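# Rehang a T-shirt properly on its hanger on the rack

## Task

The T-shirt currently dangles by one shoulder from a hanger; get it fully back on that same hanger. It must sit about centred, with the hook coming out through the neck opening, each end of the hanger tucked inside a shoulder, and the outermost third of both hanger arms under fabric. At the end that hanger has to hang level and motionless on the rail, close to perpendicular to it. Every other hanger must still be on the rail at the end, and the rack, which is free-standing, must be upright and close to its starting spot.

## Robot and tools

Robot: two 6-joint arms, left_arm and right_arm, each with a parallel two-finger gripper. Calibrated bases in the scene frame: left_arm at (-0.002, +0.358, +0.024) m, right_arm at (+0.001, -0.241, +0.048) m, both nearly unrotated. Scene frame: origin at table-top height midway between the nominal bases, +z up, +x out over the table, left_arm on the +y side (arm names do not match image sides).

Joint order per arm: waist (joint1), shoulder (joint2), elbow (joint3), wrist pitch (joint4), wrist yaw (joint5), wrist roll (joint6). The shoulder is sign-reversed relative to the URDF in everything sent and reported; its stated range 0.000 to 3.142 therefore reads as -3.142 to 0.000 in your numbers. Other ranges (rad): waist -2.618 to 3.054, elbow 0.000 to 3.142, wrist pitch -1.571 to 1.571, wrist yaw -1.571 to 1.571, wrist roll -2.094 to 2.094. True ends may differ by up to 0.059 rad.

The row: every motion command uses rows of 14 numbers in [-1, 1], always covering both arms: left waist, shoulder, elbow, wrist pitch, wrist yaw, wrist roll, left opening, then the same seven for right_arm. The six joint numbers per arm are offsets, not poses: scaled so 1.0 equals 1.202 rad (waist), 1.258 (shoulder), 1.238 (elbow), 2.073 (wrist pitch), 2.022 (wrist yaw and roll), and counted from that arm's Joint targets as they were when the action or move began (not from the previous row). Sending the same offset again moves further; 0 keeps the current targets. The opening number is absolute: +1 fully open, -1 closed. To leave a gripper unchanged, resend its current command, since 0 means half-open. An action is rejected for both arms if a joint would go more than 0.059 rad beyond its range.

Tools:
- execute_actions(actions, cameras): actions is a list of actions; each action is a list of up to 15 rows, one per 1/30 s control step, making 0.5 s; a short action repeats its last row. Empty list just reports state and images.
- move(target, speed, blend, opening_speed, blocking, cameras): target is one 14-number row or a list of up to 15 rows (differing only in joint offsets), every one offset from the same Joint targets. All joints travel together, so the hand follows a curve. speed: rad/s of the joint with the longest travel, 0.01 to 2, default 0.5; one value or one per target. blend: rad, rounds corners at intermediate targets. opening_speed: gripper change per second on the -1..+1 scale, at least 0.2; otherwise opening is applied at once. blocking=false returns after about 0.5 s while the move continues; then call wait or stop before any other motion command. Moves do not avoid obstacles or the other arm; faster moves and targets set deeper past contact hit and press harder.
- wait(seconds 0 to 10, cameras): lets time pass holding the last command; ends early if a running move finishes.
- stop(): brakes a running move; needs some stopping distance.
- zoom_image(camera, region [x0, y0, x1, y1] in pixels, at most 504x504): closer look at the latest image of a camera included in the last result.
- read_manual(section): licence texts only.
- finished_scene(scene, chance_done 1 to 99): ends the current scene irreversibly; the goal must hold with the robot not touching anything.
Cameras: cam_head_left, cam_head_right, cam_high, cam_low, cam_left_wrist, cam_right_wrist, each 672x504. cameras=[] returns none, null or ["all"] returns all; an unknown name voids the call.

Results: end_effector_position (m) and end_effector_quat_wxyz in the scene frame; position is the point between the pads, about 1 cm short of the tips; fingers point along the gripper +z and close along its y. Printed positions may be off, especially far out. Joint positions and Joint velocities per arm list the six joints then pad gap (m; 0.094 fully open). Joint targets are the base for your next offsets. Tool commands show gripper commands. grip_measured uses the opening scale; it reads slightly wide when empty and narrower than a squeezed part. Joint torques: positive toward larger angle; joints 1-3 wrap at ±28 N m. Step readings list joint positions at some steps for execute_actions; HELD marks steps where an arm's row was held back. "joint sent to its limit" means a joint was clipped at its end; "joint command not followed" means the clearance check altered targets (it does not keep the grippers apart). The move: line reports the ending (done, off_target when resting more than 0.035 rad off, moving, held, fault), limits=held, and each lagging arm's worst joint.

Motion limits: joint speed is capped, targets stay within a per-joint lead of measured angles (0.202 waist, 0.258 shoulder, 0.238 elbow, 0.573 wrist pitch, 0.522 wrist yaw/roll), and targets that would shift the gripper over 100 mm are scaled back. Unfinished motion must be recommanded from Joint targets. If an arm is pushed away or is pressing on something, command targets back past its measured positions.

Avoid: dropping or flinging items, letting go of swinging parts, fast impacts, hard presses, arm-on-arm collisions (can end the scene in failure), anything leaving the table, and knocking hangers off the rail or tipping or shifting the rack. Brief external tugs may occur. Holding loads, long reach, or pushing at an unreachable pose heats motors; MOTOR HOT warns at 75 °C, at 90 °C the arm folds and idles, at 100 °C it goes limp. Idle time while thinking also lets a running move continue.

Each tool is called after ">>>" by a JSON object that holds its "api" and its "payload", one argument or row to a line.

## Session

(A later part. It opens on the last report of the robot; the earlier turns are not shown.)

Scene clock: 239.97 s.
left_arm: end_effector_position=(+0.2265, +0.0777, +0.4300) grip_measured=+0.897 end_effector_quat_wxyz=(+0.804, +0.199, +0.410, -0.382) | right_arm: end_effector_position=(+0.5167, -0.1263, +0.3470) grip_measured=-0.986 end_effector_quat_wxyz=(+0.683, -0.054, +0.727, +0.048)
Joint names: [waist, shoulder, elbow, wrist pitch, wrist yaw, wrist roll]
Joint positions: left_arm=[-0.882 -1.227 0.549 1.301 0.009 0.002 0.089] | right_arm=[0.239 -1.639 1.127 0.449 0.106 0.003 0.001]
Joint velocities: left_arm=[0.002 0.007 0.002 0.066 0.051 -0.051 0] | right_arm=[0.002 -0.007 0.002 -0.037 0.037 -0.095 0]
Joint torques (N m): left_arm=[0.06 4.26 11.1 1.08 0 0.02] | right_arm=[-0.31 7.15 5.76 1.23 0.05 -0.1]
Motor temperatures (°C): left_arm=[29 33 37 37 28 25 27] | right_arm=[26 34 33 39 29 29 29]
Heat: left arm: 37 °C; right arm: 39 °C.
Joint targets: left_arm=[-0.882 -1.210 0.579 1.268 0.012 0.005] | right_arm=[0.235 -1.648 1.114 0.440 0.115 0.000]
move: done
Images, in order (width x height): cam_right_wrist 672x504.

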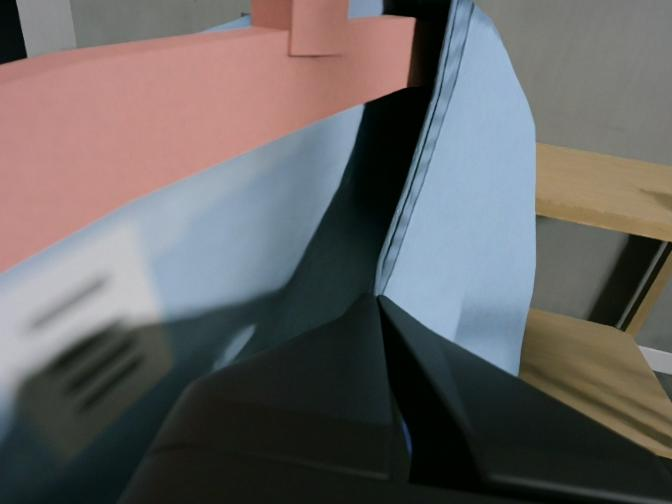

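>>> {"api": "move", "payload": {
  "target": [
    [0,0,0,0,0,0,0.9,-0.154,-0.1574,0.218,0.0275,-0.2745,0,-1],
    [0,0,0,0,0,0,0.9,-0.2346,-0.3672,0.4887,-0.0106,-0.4723,0,-1]
  ],
  "speed": 0.25,
  "blend": 0.05,
  "cameras": ["cam_high","cam_head_right","cam_left_wrist","cam_right_wrist"]
}}

Scene clock: 244.73 s.
left_arm: end_effector_position=(+0.2265, +0.0777, +0.4300) grip_measured=+0.897 end_effector_quat_wxyz=(+0.804, +0.199, +0.410, -0.382) | right_arm: end_effector_position=(+0.5931, -0.1237, +0.3544) grip_measured=-0.986 end_effector_quat_wxyz=(+0.655, -0.282, +0.643, +0.278)
Joint names: [waist, shoulder, elbow, wrist pitch, wrist yaw, wrist roll]
Joint positions: left_arm=[-0.882 -1.227 0.549 1.301 0.009 0.002 0.089] | right_arm=[-0.042 -2.092 1.673 0.439 -0.843 0.003 0.001]
Joint velocities: left_arm=[-0.012 -0.012 -0.007 -0.007 0.007 -0.051 0] | right_arm=[0.002 0.017 -0.012 -0.022 -0.095 0.095 0]
Joint torques (N m): left_arm=[-0.14 4.53 11.18 1.07 -0.04 0.02] | right_arm=[-0.35 10.59 9.96 0.96 0 -0.1]
Motor temperatures (°C): left_arm=[29 33 37 37 28 25 27] | right_arm=[26 34 33 39 29 29 29]
Heat: left arm: 37 °C; right arm: 39 °C.
Joint targets: left_arm=[-0.882 -1.210 0.579 1.268 0.012 0.005] | right_arm=[-0.046 -2.110 1.719 0.418 -0.840 0.000]
move: off_target (right_arm); right_arm: the elbow is farthest, 0.046 rad from its target
Images, in order (width x height): cam_head_right 672x504, cam_high 672x504, cam_left_wrist 672x504, cam_right_wrist 672x504.

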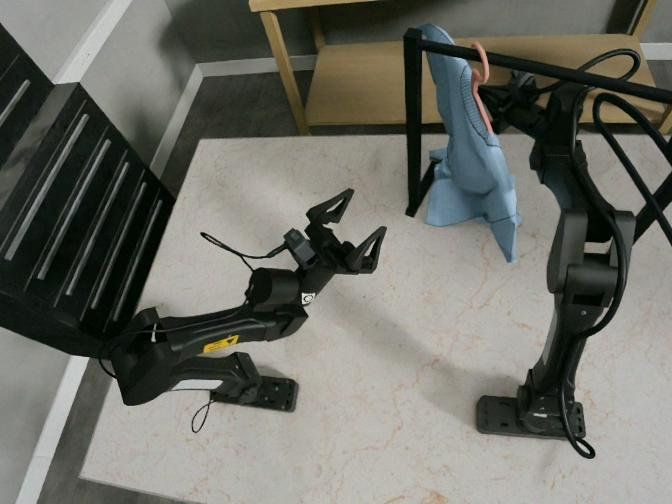

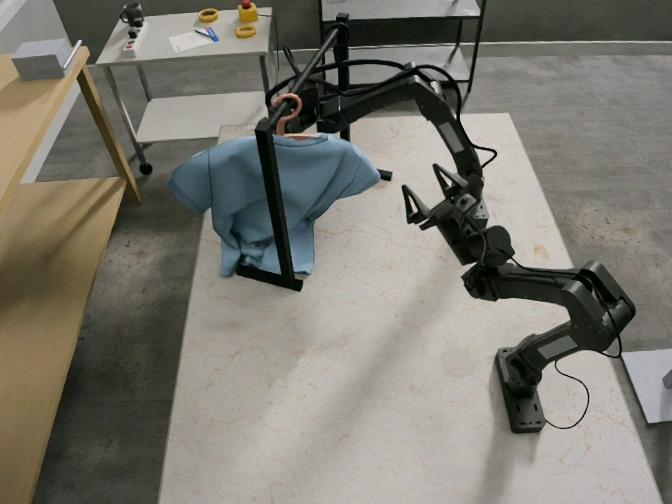

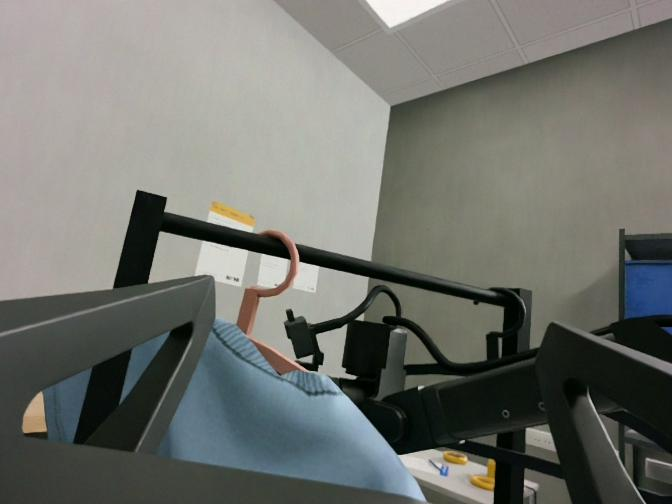

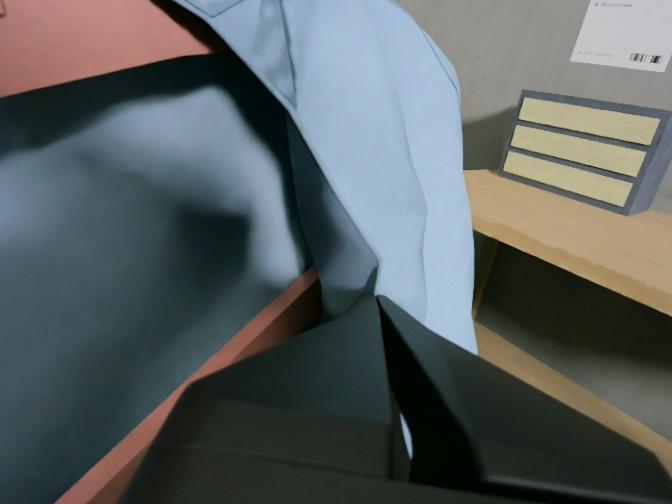

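>>> {"api": "move", "payload": {
  "target": [0,0,0,0,0,0,0.9,-0.055,-0.143,0.2326,-0.057,-0.0114,0,-1],
  "speed": 0.15,
  "cameras": ["cam_high","cam_head_right","cam_low","cam_right_wrist"]
}}

Scene clock: 248.23 s.
left_arm: end_effector_position=(+0.2265, +0.0777, +0.4300) grip_measured=+0.897 end_effector_quat_wxyz=(+0.804, +0.199, +0.410, -0.382) | right_arm: end_effector_position=(+0.6369, -0.1613, +0.3571) grip_measured=-0.986 end_effector_quat_wxyz=(+0.660, -0.271, +0.648, +0.266)
Joint names: [waist, shoulder, elbow, wrist pitch, wrist yaw, wrist roll]
Joint positions: left_arm=[-0.882 -1.227 0.549 1.301 0.009 0.002 0.089] | right_arm=[-0.105 -2.267 1.964 0.324 -0.872 0.003 0.001]
Joint velocities: left_arm=[0.002 0.002 -0.012 -0.022 0.007 -0.022 0] | right_arm=[0.012 -0.002 -0.002 -0.037 0.007 -0.095 0]
Joint torques (N m): left_arm=[0.08 4.38 11.1 1.08 -0.05 -0.03] | right_arm=[-0.61 11.6 9.77 0.89 0.07 -0.1]
Motor temperatures (°C): left_arm=[29 33 37 37 28 25 27] | right_arm=[26 34 33 39 29 29 29]
Heat: left arm: 37 °C; right arm: 39 °C.
Joint targets: left_arm=[-0.882 -1.210 0.579 1.268 0.012 0.005] | right_arm=[-0.113 -2.290 2.007 0.300 -0.863 0.000]
move: off_target (right_arm); right_arm: the elbow is farthest, 0.043 rad from its target
Images, in order (width x height): cam_head_right 672x504, cam_high 672x504, cam_low 672x504, cam_right_wrist 672x504.

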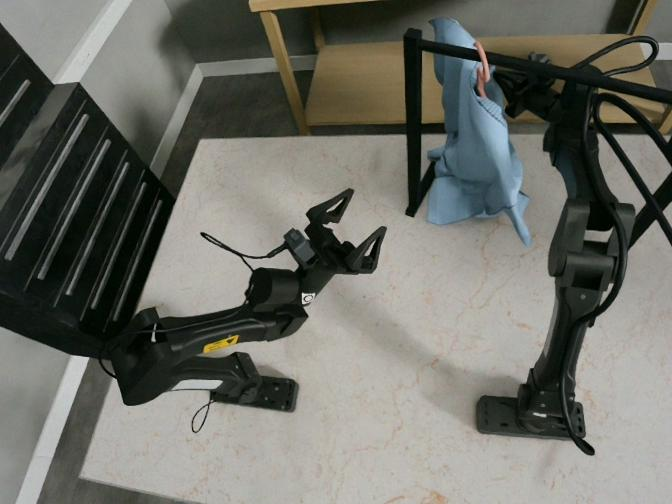

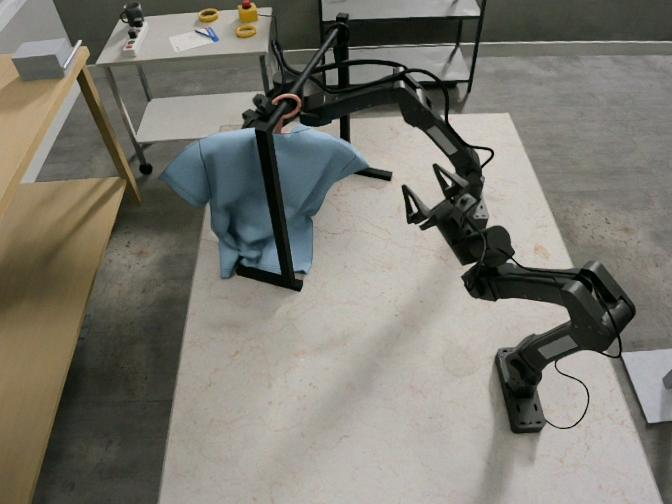

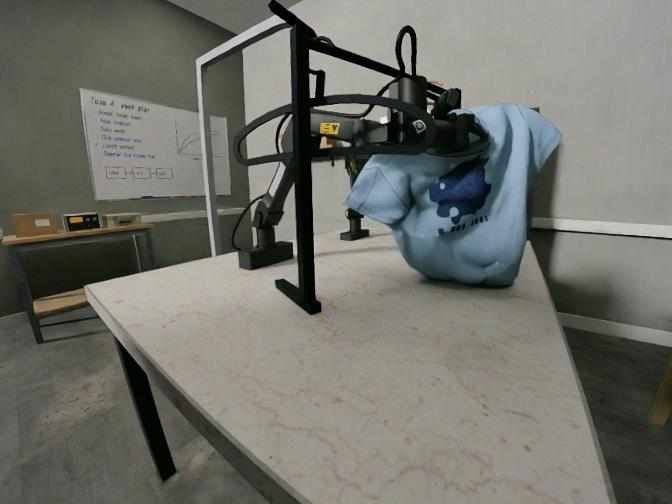

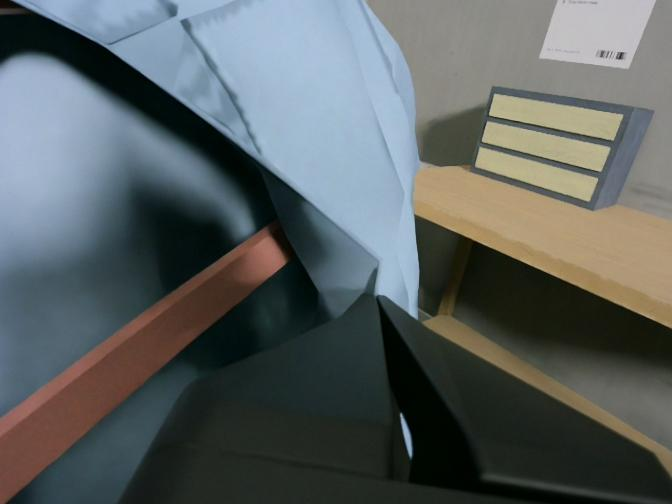

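>>> {"api": "move", "payload": {
  "target": [0,0,0,0,0,0,0.9,0,0.1,-0.16,0.03,0,0,-1],
  "speed": 0.2,
  "cameras": []
}}

>>> {"api": "move", "payload": {
  "target": [0,0,0,0,0,0,0.9,0,0,0,0,0,0,-0.3],
  "opening_speed": 0.7,
  "cameras": ["cam_right_wrist","cam_high","cam_head_right"]
}}

Scene clock: 249.80 s.
left_arm: end_effector_position=(+0.2265, +0.0777, +0.4300) grip_measured=+0.897 end_effector_quat_wxyz=(+0.804, +0.199, +0.410, -0.382) | right_arm: end_effector_position=(+0.6233, -0.1599, +0.3294) grip_measured=-0.986 end_effector_quat_wxyz=(+0.634, -0.258, +0.673, +0.280)
Joint names: [waist, shoulder, elbow, wrist pitch, wrist yaw, wrist roll]
Joint positions: left_arm=[-0.882 -1.227 0.549 1.301 0.009 0.002 0.089] | right_arm=[-0.105 -2.214 1.825 0.329 -0.874 0.003 0.001]
Joint velocities: left_arm=[0.002 0.002 -0.007 0.066 -0.022 0.022 -0.001] | right_arm=[-0.007 0.012 -0.012 0.022 -0.007 -0.007 0.001]
Joint torques (N m): left_arm=[-0.09 4.53 11.04 1.08 -0.03 -0.02] | right_arm=[-0.61 17.72 5.45 1.42 0.06 -0.09]
Motor temperatures (°C): left_arm=[29 33 37 37 28 25 27] | right_arm=[26 34 33 39 29 29 29]
Heat: left arm: 37 °C; right arm: 39 °C.
Joint targets: left_arm=[-0.882 -1.210 0.579 1.268 0.012 0.005] | right_arm=[-0.113 -2.164 1.809 0.362 -0.863 0.000]
move: off_target (right_arm); right_arm: the shoulder is farthest, 0.050 rad from its target
No camera images: "cameras" was empty.

Scene clock: 251.03 s.
left_arm: end_effector_position=(+0.2265, +0.0777, +0.4300) grip_measured=+0.897 end_effector_quat_wxyz=(+0.804, +0.199, +0.410, -0.382) | right_arm: end_effector_position=(+0.6233, -0.1599, +0.3294) grip_measured=-0.302 end_effector_quat_wxyz=(+0.634, -0.258, +0.673, +0.280)
Joint names: [waist, shoulder, elbow, wrist pitch, wrist yaw, wrist roll]
Joint positions: left_arm=[-0.882 -1.227 0.549 1.301 0.009 0.002 0.089] | right_arm=[-0.105 -2.214 1.825 0.329 -0.874 0.003 0.033]
Joint velocities: left_arm=[-0.017 -0.002 0.002 -0.066 0.037 -0.022 0] | right_arm=[-0.022 -0.002 0.007 -0.022 -0.022 -0.022 0]
Joint torques (N m): left_arm=[-0.09 4.34 11.1 1.09 -0.03 0.03] | right_arm=[-0.62 17.73 5.45 1.43 0.05 -0.09]
Motor temperatures (°C): left_arm=[29 33 37 37 28 25 27] | right_arm=[26 34 33 39 29 29 29]
Heat: left arm: 37 °C; right arm: 39 °C.
Joint targets: left_arm=[-0.882 -1.210 0.579 1.268 0.012 0.005] | right_arm=[-0.113 -2.164 1.809 0.362 -0.863 0.000]
move: off_target (right_arm); right_arm: the shoulder is farthest, 0.050 rad from its target
Images, in order (width x height): cam_head_right 672x504, cam_high 672x504, cam_right_wrist 672x504.

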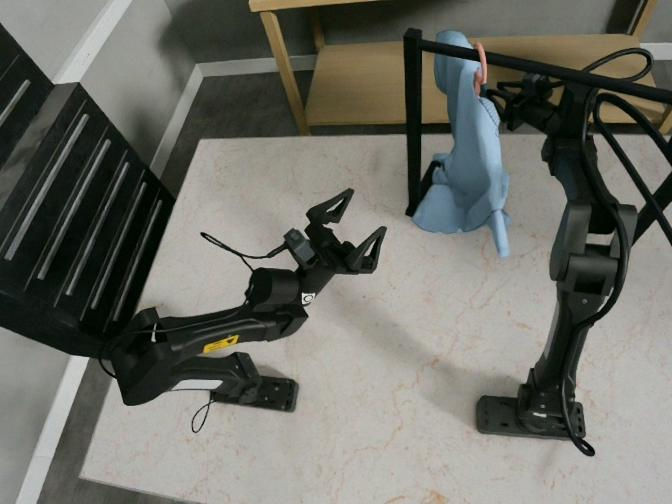

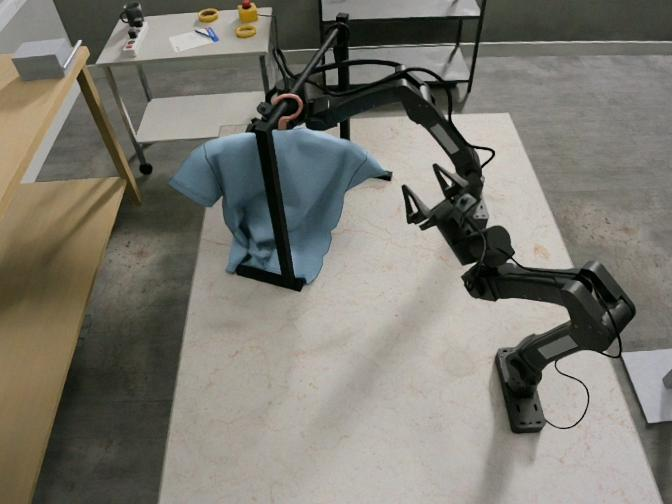

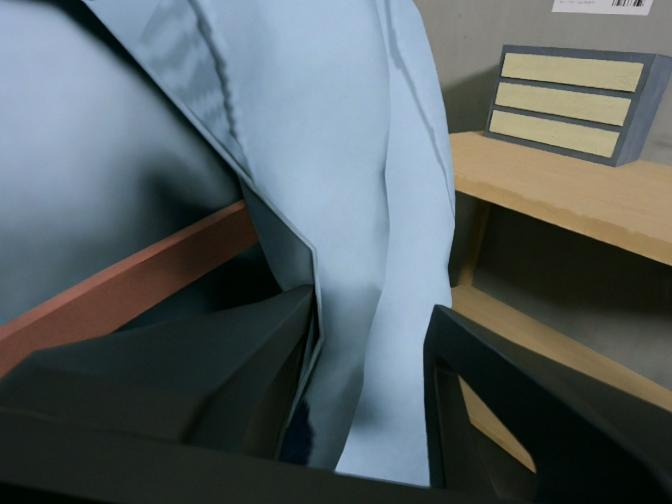

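>>> {"api": "move", "payload": {
  "target": [
    [0,0,0,0,0,0,0.9,-0.1373,0.2814,-0.3142,0.027,-0.0678,0,-0.3],
    [0,0,0,0,0,0,0.9,-0.3037,0.6073,-0.6979,0.067,-0.1716,0,-0.3]
  ],
  "speed": 0.3,
  "blend": 0.03,
  "cameras": []
}}

>>> {"api": "wait", "payload": {
  "seconds": 3,
  "cameras": ["cam_high","cam_low","cam_head_right","cam_head_left","cam_right_wrist"]
}}

>>> {"api": "zoom_image", "payload": {
  "camera": "cam_high",
  "region": [150, 70, 420, 300]
}}

>>> {"api": "zoom_image", "payload": {
  "camera": "cam_low",
  "region": [320, 60, 580, 300]
}}

Scene clock: 254.77 s.
left_arm: end_effector_position=(+0.2265, +0.0777, +0.4300) grip_measured=+0.897 end_effector_quat_wxyz=(+0.804, +0.199, +0.410, -0.382) | right_arm: end_effector_position=(+0.4008, -0.2524, +0.3699) grip_measured=-0.302 end_effector_quat_wxyz=(+0.658, -0.253, +0.661, +0.258)
Joint names: [waist, shoulder, elbow, wrist pitch, wrist yaw, wrist roll]
Joint positions: left_arm=[-0.882 -1.227 0.549 1.301 0.009 0.002 0.089] | right_arm=[-0.473 -1.43 0.96 0.464 -1.199 0.003 0.033]
Joint velocities: left_arm=[-0.022 -0.017 -0.002 -0.066 -0.037 0.007 0] | right_arm=[0.002 0.007 0.007 -0.037 -0.022 0.066 0]
Joint torques (N m): left_arm=[0.03 4.48 11.11 1.08 -0.02 0.02] | right_arm=[-0.36 8.18 5.33 1.29 -0.05 -0.1]
Motor temperatures (°C): left_arm=[29 33 37 37 28 25 27] | right_arm=[26 35 33 39 29 29 29]
Heat: left arm: 37 °C; right arm: 39 °C.
Joint targets: left_arm=[-0.882 -1.210 0.579 1.268 0.012 0.005] | right_arm=[-0.477 -1.400 0.945 0.501 -1.210 0.000]
move: off_target (right_arm); right_arm: the wrist pitch is farthest, 0.037 rad from its target
No camera images: "cameras" was empty.

Scene clock: 257.77 s.
left_arm: end_effector_position=(+0.2265, +0.0777, +0.4300) grip_measured=+0.897 end_effector_quat_wxyz=(+0.804, +0.199, +0.410, -0.382) | right_arm: end_effector_position=(+0.4007, -0.2522, +0.3701) grip_measured=-0.302 end_effector_quat_wxyz=(+0.658, -0.254, +0.661, +0.258)
Joint names: [waist, shoulder, elbow, wrist pitch, wrist yaw, wrist roll]
Joint positions: left_arm=[-0.882 -1.227 0.549 1.301 0.009 0.002 0.089] | right_arm=[-0.473 -1.43 0.96 0.465 -1.2 0.003 0.033]
Joint velocities: left_arm=[-0.017 0.012 0.002 -0.037 -0.051 -0.022 0] | right_arm=[0.007 0.007 -0.007 -0.037 0.022 0.081 -0.001]
Joint torques (N m): left_arm=[-0.03 4.44 10.96 1.11 0 -0.01] | right_arm=[-0.38 8.18 5.31 1.29 -0.05 -0.1]
Motor temperatures (°C): left_arm=[29 33 37 37 28 25 27] | right_arm=[26 34 32 39 29 29 29]
Heat: left arm: 37 °C; right arm: 39 °C.
Joint targets: left_arm=[-0.882 -1.210 0.579 1.268 0.012 0.005] | right_arm=[-0.477 -1.400 0.945 0.501 -1.210 0.000]
Tool commands: left_gripper/opening=+0.9 right_gripper/opening=-0.3
wait: 3.00 s; at rest by 0.17 s
Images, in order (width x height): cam_head_left 672x504, cam_head_right 672x504, cam_high 672x504, cam_low 672x504, cam_right_wrist 672x504.

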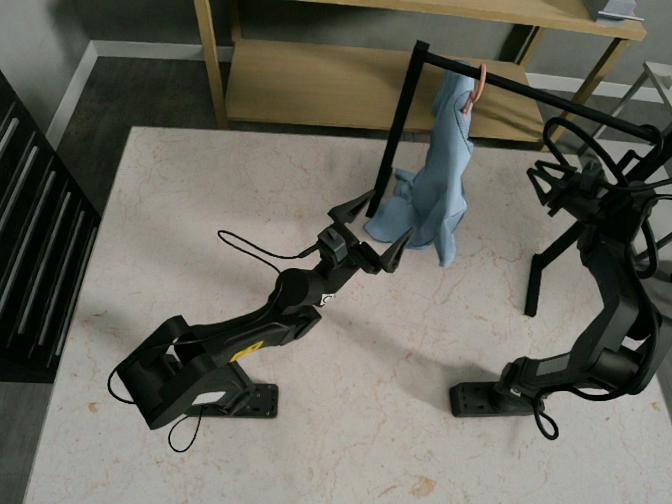

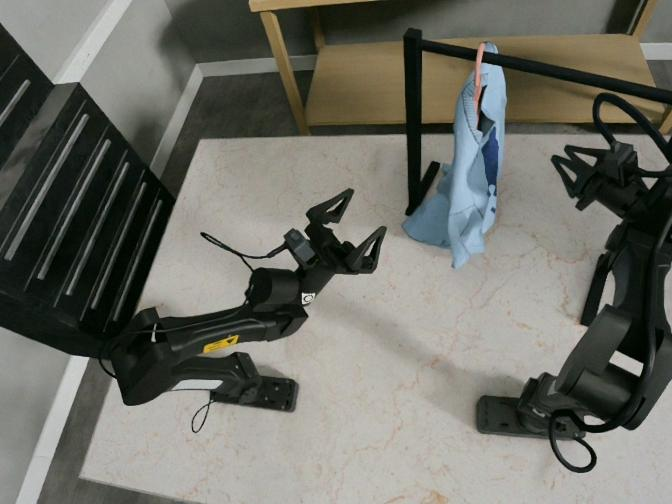

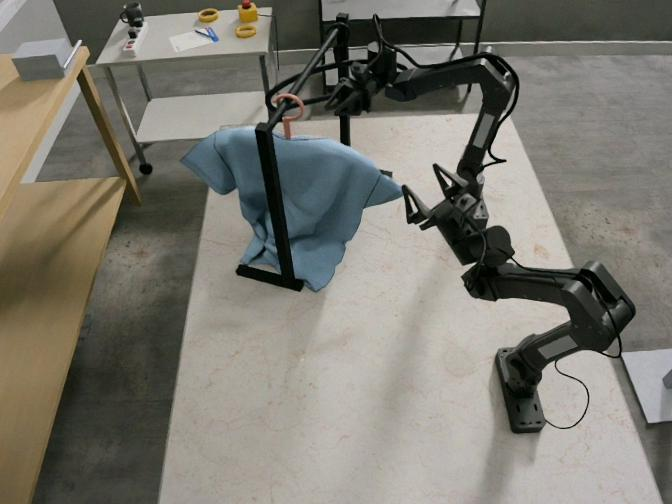

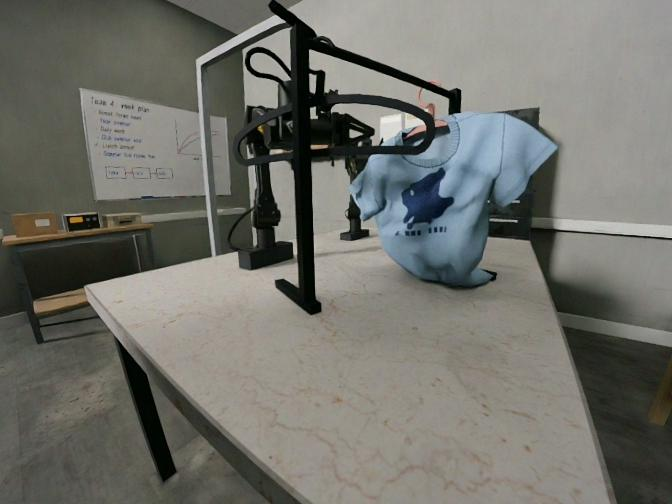

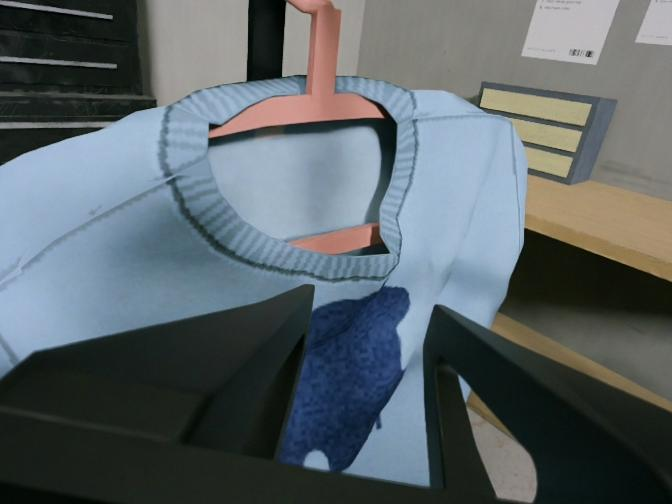

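Scaled by 1.867 from the camera's 672x504 image, which has a finer 960x720 frame.

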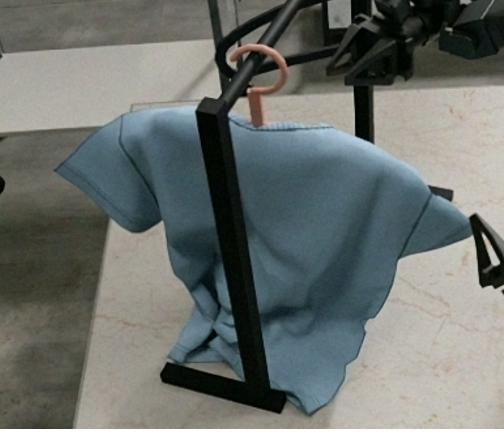

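Scaled by 1.938 from the camera's 672x504 image, which has a finer 960x720 frame.

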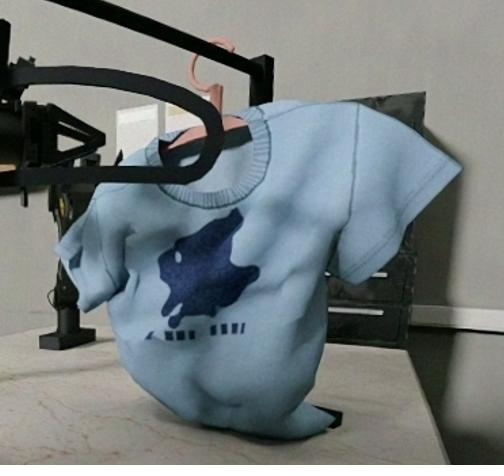

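>>> {"api": "move", "payload": {
  "target": [0.4,0.2,0,0,0,0,0.9,0,0,0,0,0,0,-0.3],
  "speed": 0.4,
  "cameras": []
}}

>>> {"api": "wait", "payload": {
  "seconds": 3,
  "cameras": ["cam_high","cam_head_right","cam_right_wrist","cam_low"]
}}

>>> {"api": "zoom_image", "payload": {
  "camera": "cam_head_right",
  "region": [390, 0, 570, 280]
}}

>>> {"api": "zoom_image", "payload": {
  "camera": "cam_high",
  "region": [150, 70, 420, 300]
}}

Scene clock: 259.63 s.
left_arm: end_effector_position=(+0.2530, +0.2468, +0.5068) grip_measured=+0.897 end_effector_quat_wxyz=(+0.921, +0.074, +0.332, -0.192) | right_arm: end_effector_position=(+0.4007, -0.2522, +0.3701) grip_measured=-0.302 end_effector_quat_wxyz=(+0.658, -0.254, +0.661, +0.258)
Joint names: [waist, shoulder, elbow, wrist pitch, wrist yaw, wrist roll]
Joint positions: left_arm=[-0.405 -0.969 0.549 1.297 0.009 0.002 0.089] | right_arm=[-0.473 -1.43 0.96 0.465 -1.2 0.003 0.033]
Joint velocities: left_arm=[0.007 0.002 -0.007 -0.022 0.022 0.022 -0.001] | right_arm=[-0.002 -0.002 -0.002 0.007 -0.007 0.081 0]
Joint torques (N m): left_arm=[0.35 1.95 11.15 0.76 -0.03 0.06] | right_arm=[-0.36 8.2 5.3 1.29 -0.05 -0.09]
Motor temperatures (°C): left_arm=[29 33 37 37 28 25 27] | right_arm=[26 34 32 39 29 29 29]
Heat: left arm: 37 °C; right arm: 39 °C.
Joint targets: left_arm=[-0.401 -0.958 0.579 1.268 0.012 0.005] | right_arm=[-0.477 -1.400 0.945 0.501 -1.210 0.000]
move: off_target (right_arm); right_arm: the wrist pitch is farthest, 0.036 rad from its target
No camera images: "cameras" was empty.

Scene clock: 262.63 s.
left_arm: end_effector_position=(+0.2533, +0.2467, +0.5066) grip_measured=+0.897 end_effector_quat_wxyz=(+0.920, +0.074, +0.333, -0.192) | right_arm: end_effector_position=(+0.4007, -0.2522, +0.3701) grip_measured=-0.302 end_effector_quat_wxyz=(+0.658, -0.254, +0.661, +0.258)
Joint names: [waist, shoulder, elbow, wrist pitch, wrist yaw, wrist roll]
Joint positions: left_arm=[-0.405 -0.969 0.549 1.295 0.009 0.002 0.089] | right_arm=[-0.473 -1.43 0.96 0.465 -1.2 0.003 0.033]
Joint velocities: left_arm=[-0.007 -0.002 -0.012 -0.022 0.007 -0.095 0] | right_arm=[-0.007 -0.017 -0.002 -0.022 0.037 0.022 0]
Joint torques (N m): left_arm=[0.36 1.88 11.07 0.74 -0.01 0.01] | right_arm=[-0.35 8.18 5.33 1.29 -0.05 -0.1]
Motor temperatures (°C): left_arm=[29 33 37 37 28 25 27] | right_arm=[26 34 32 39 29 29 29]
Heat: left arm: 37 °C; right arm: 39 °C.
Joint targets: left_arm=[-0.401 -0.958 0.579 1.268 0.012 0.005] | right_arm=[-0.477 -1.400 0.945 0.501 -1.210 0.000]
Tool commands: left_gripper/opening=+0.9 right_gripper/opening=-0.3
wait: 3.00 s; at rest by 0.17 s
Images, in order (width x height): cam_head_right 672x504, cam_high 672x504, cam_low 672x504, cam_right_wrist 672x504.

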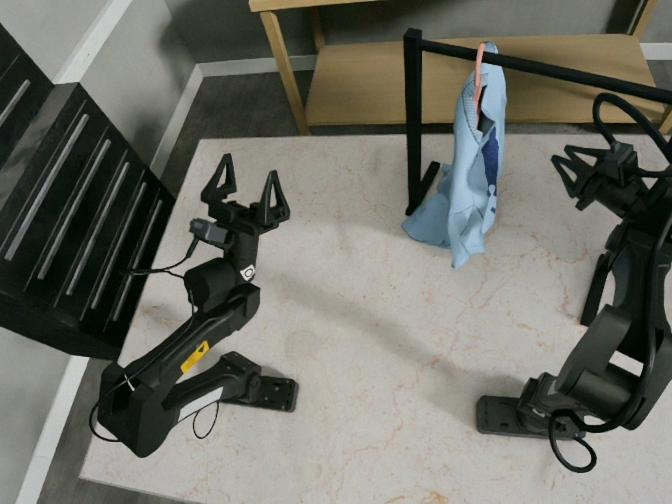

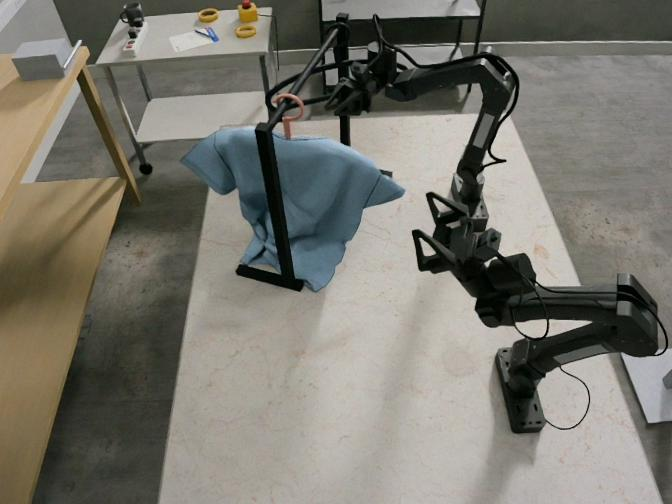

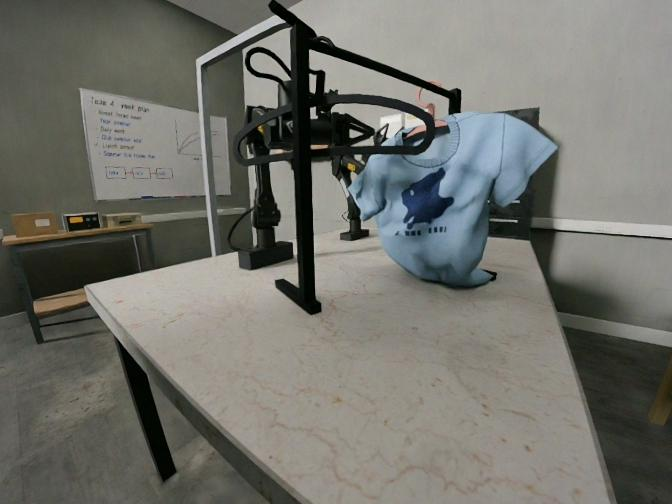

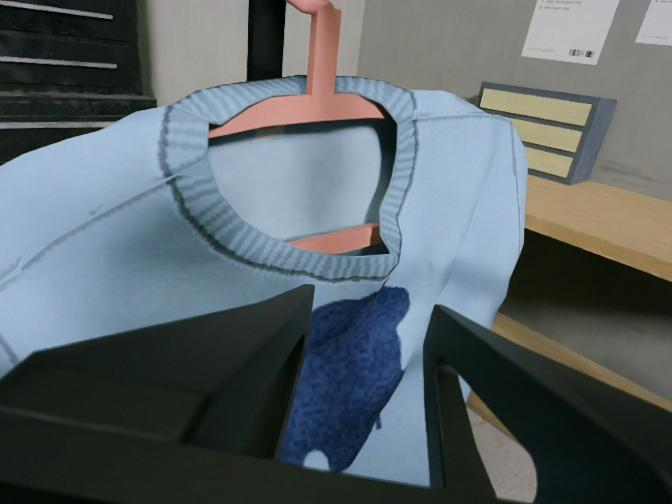

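Scaled by 1.800 from the camera's 672x504 image, which has a finer 960x720 frame.

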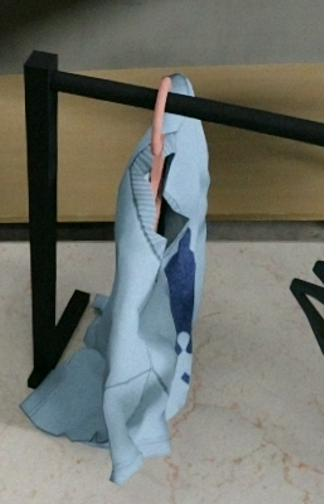

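Scaled by 1.867 from the camera's 672x504 image, which has a finer 960x720 frame.

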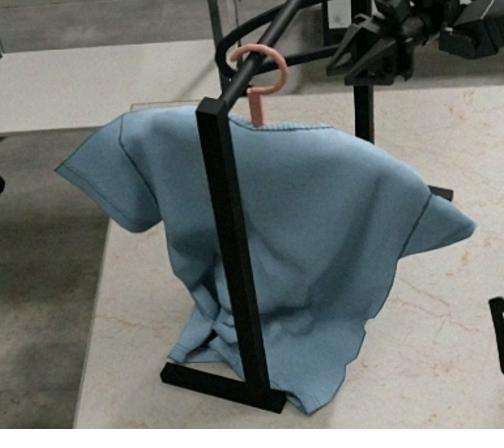

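>>> {"api": "finished_scene", "payload": {
  "scene": 2,
  "chance_done": 80
}}

The scene is finished: the task was done.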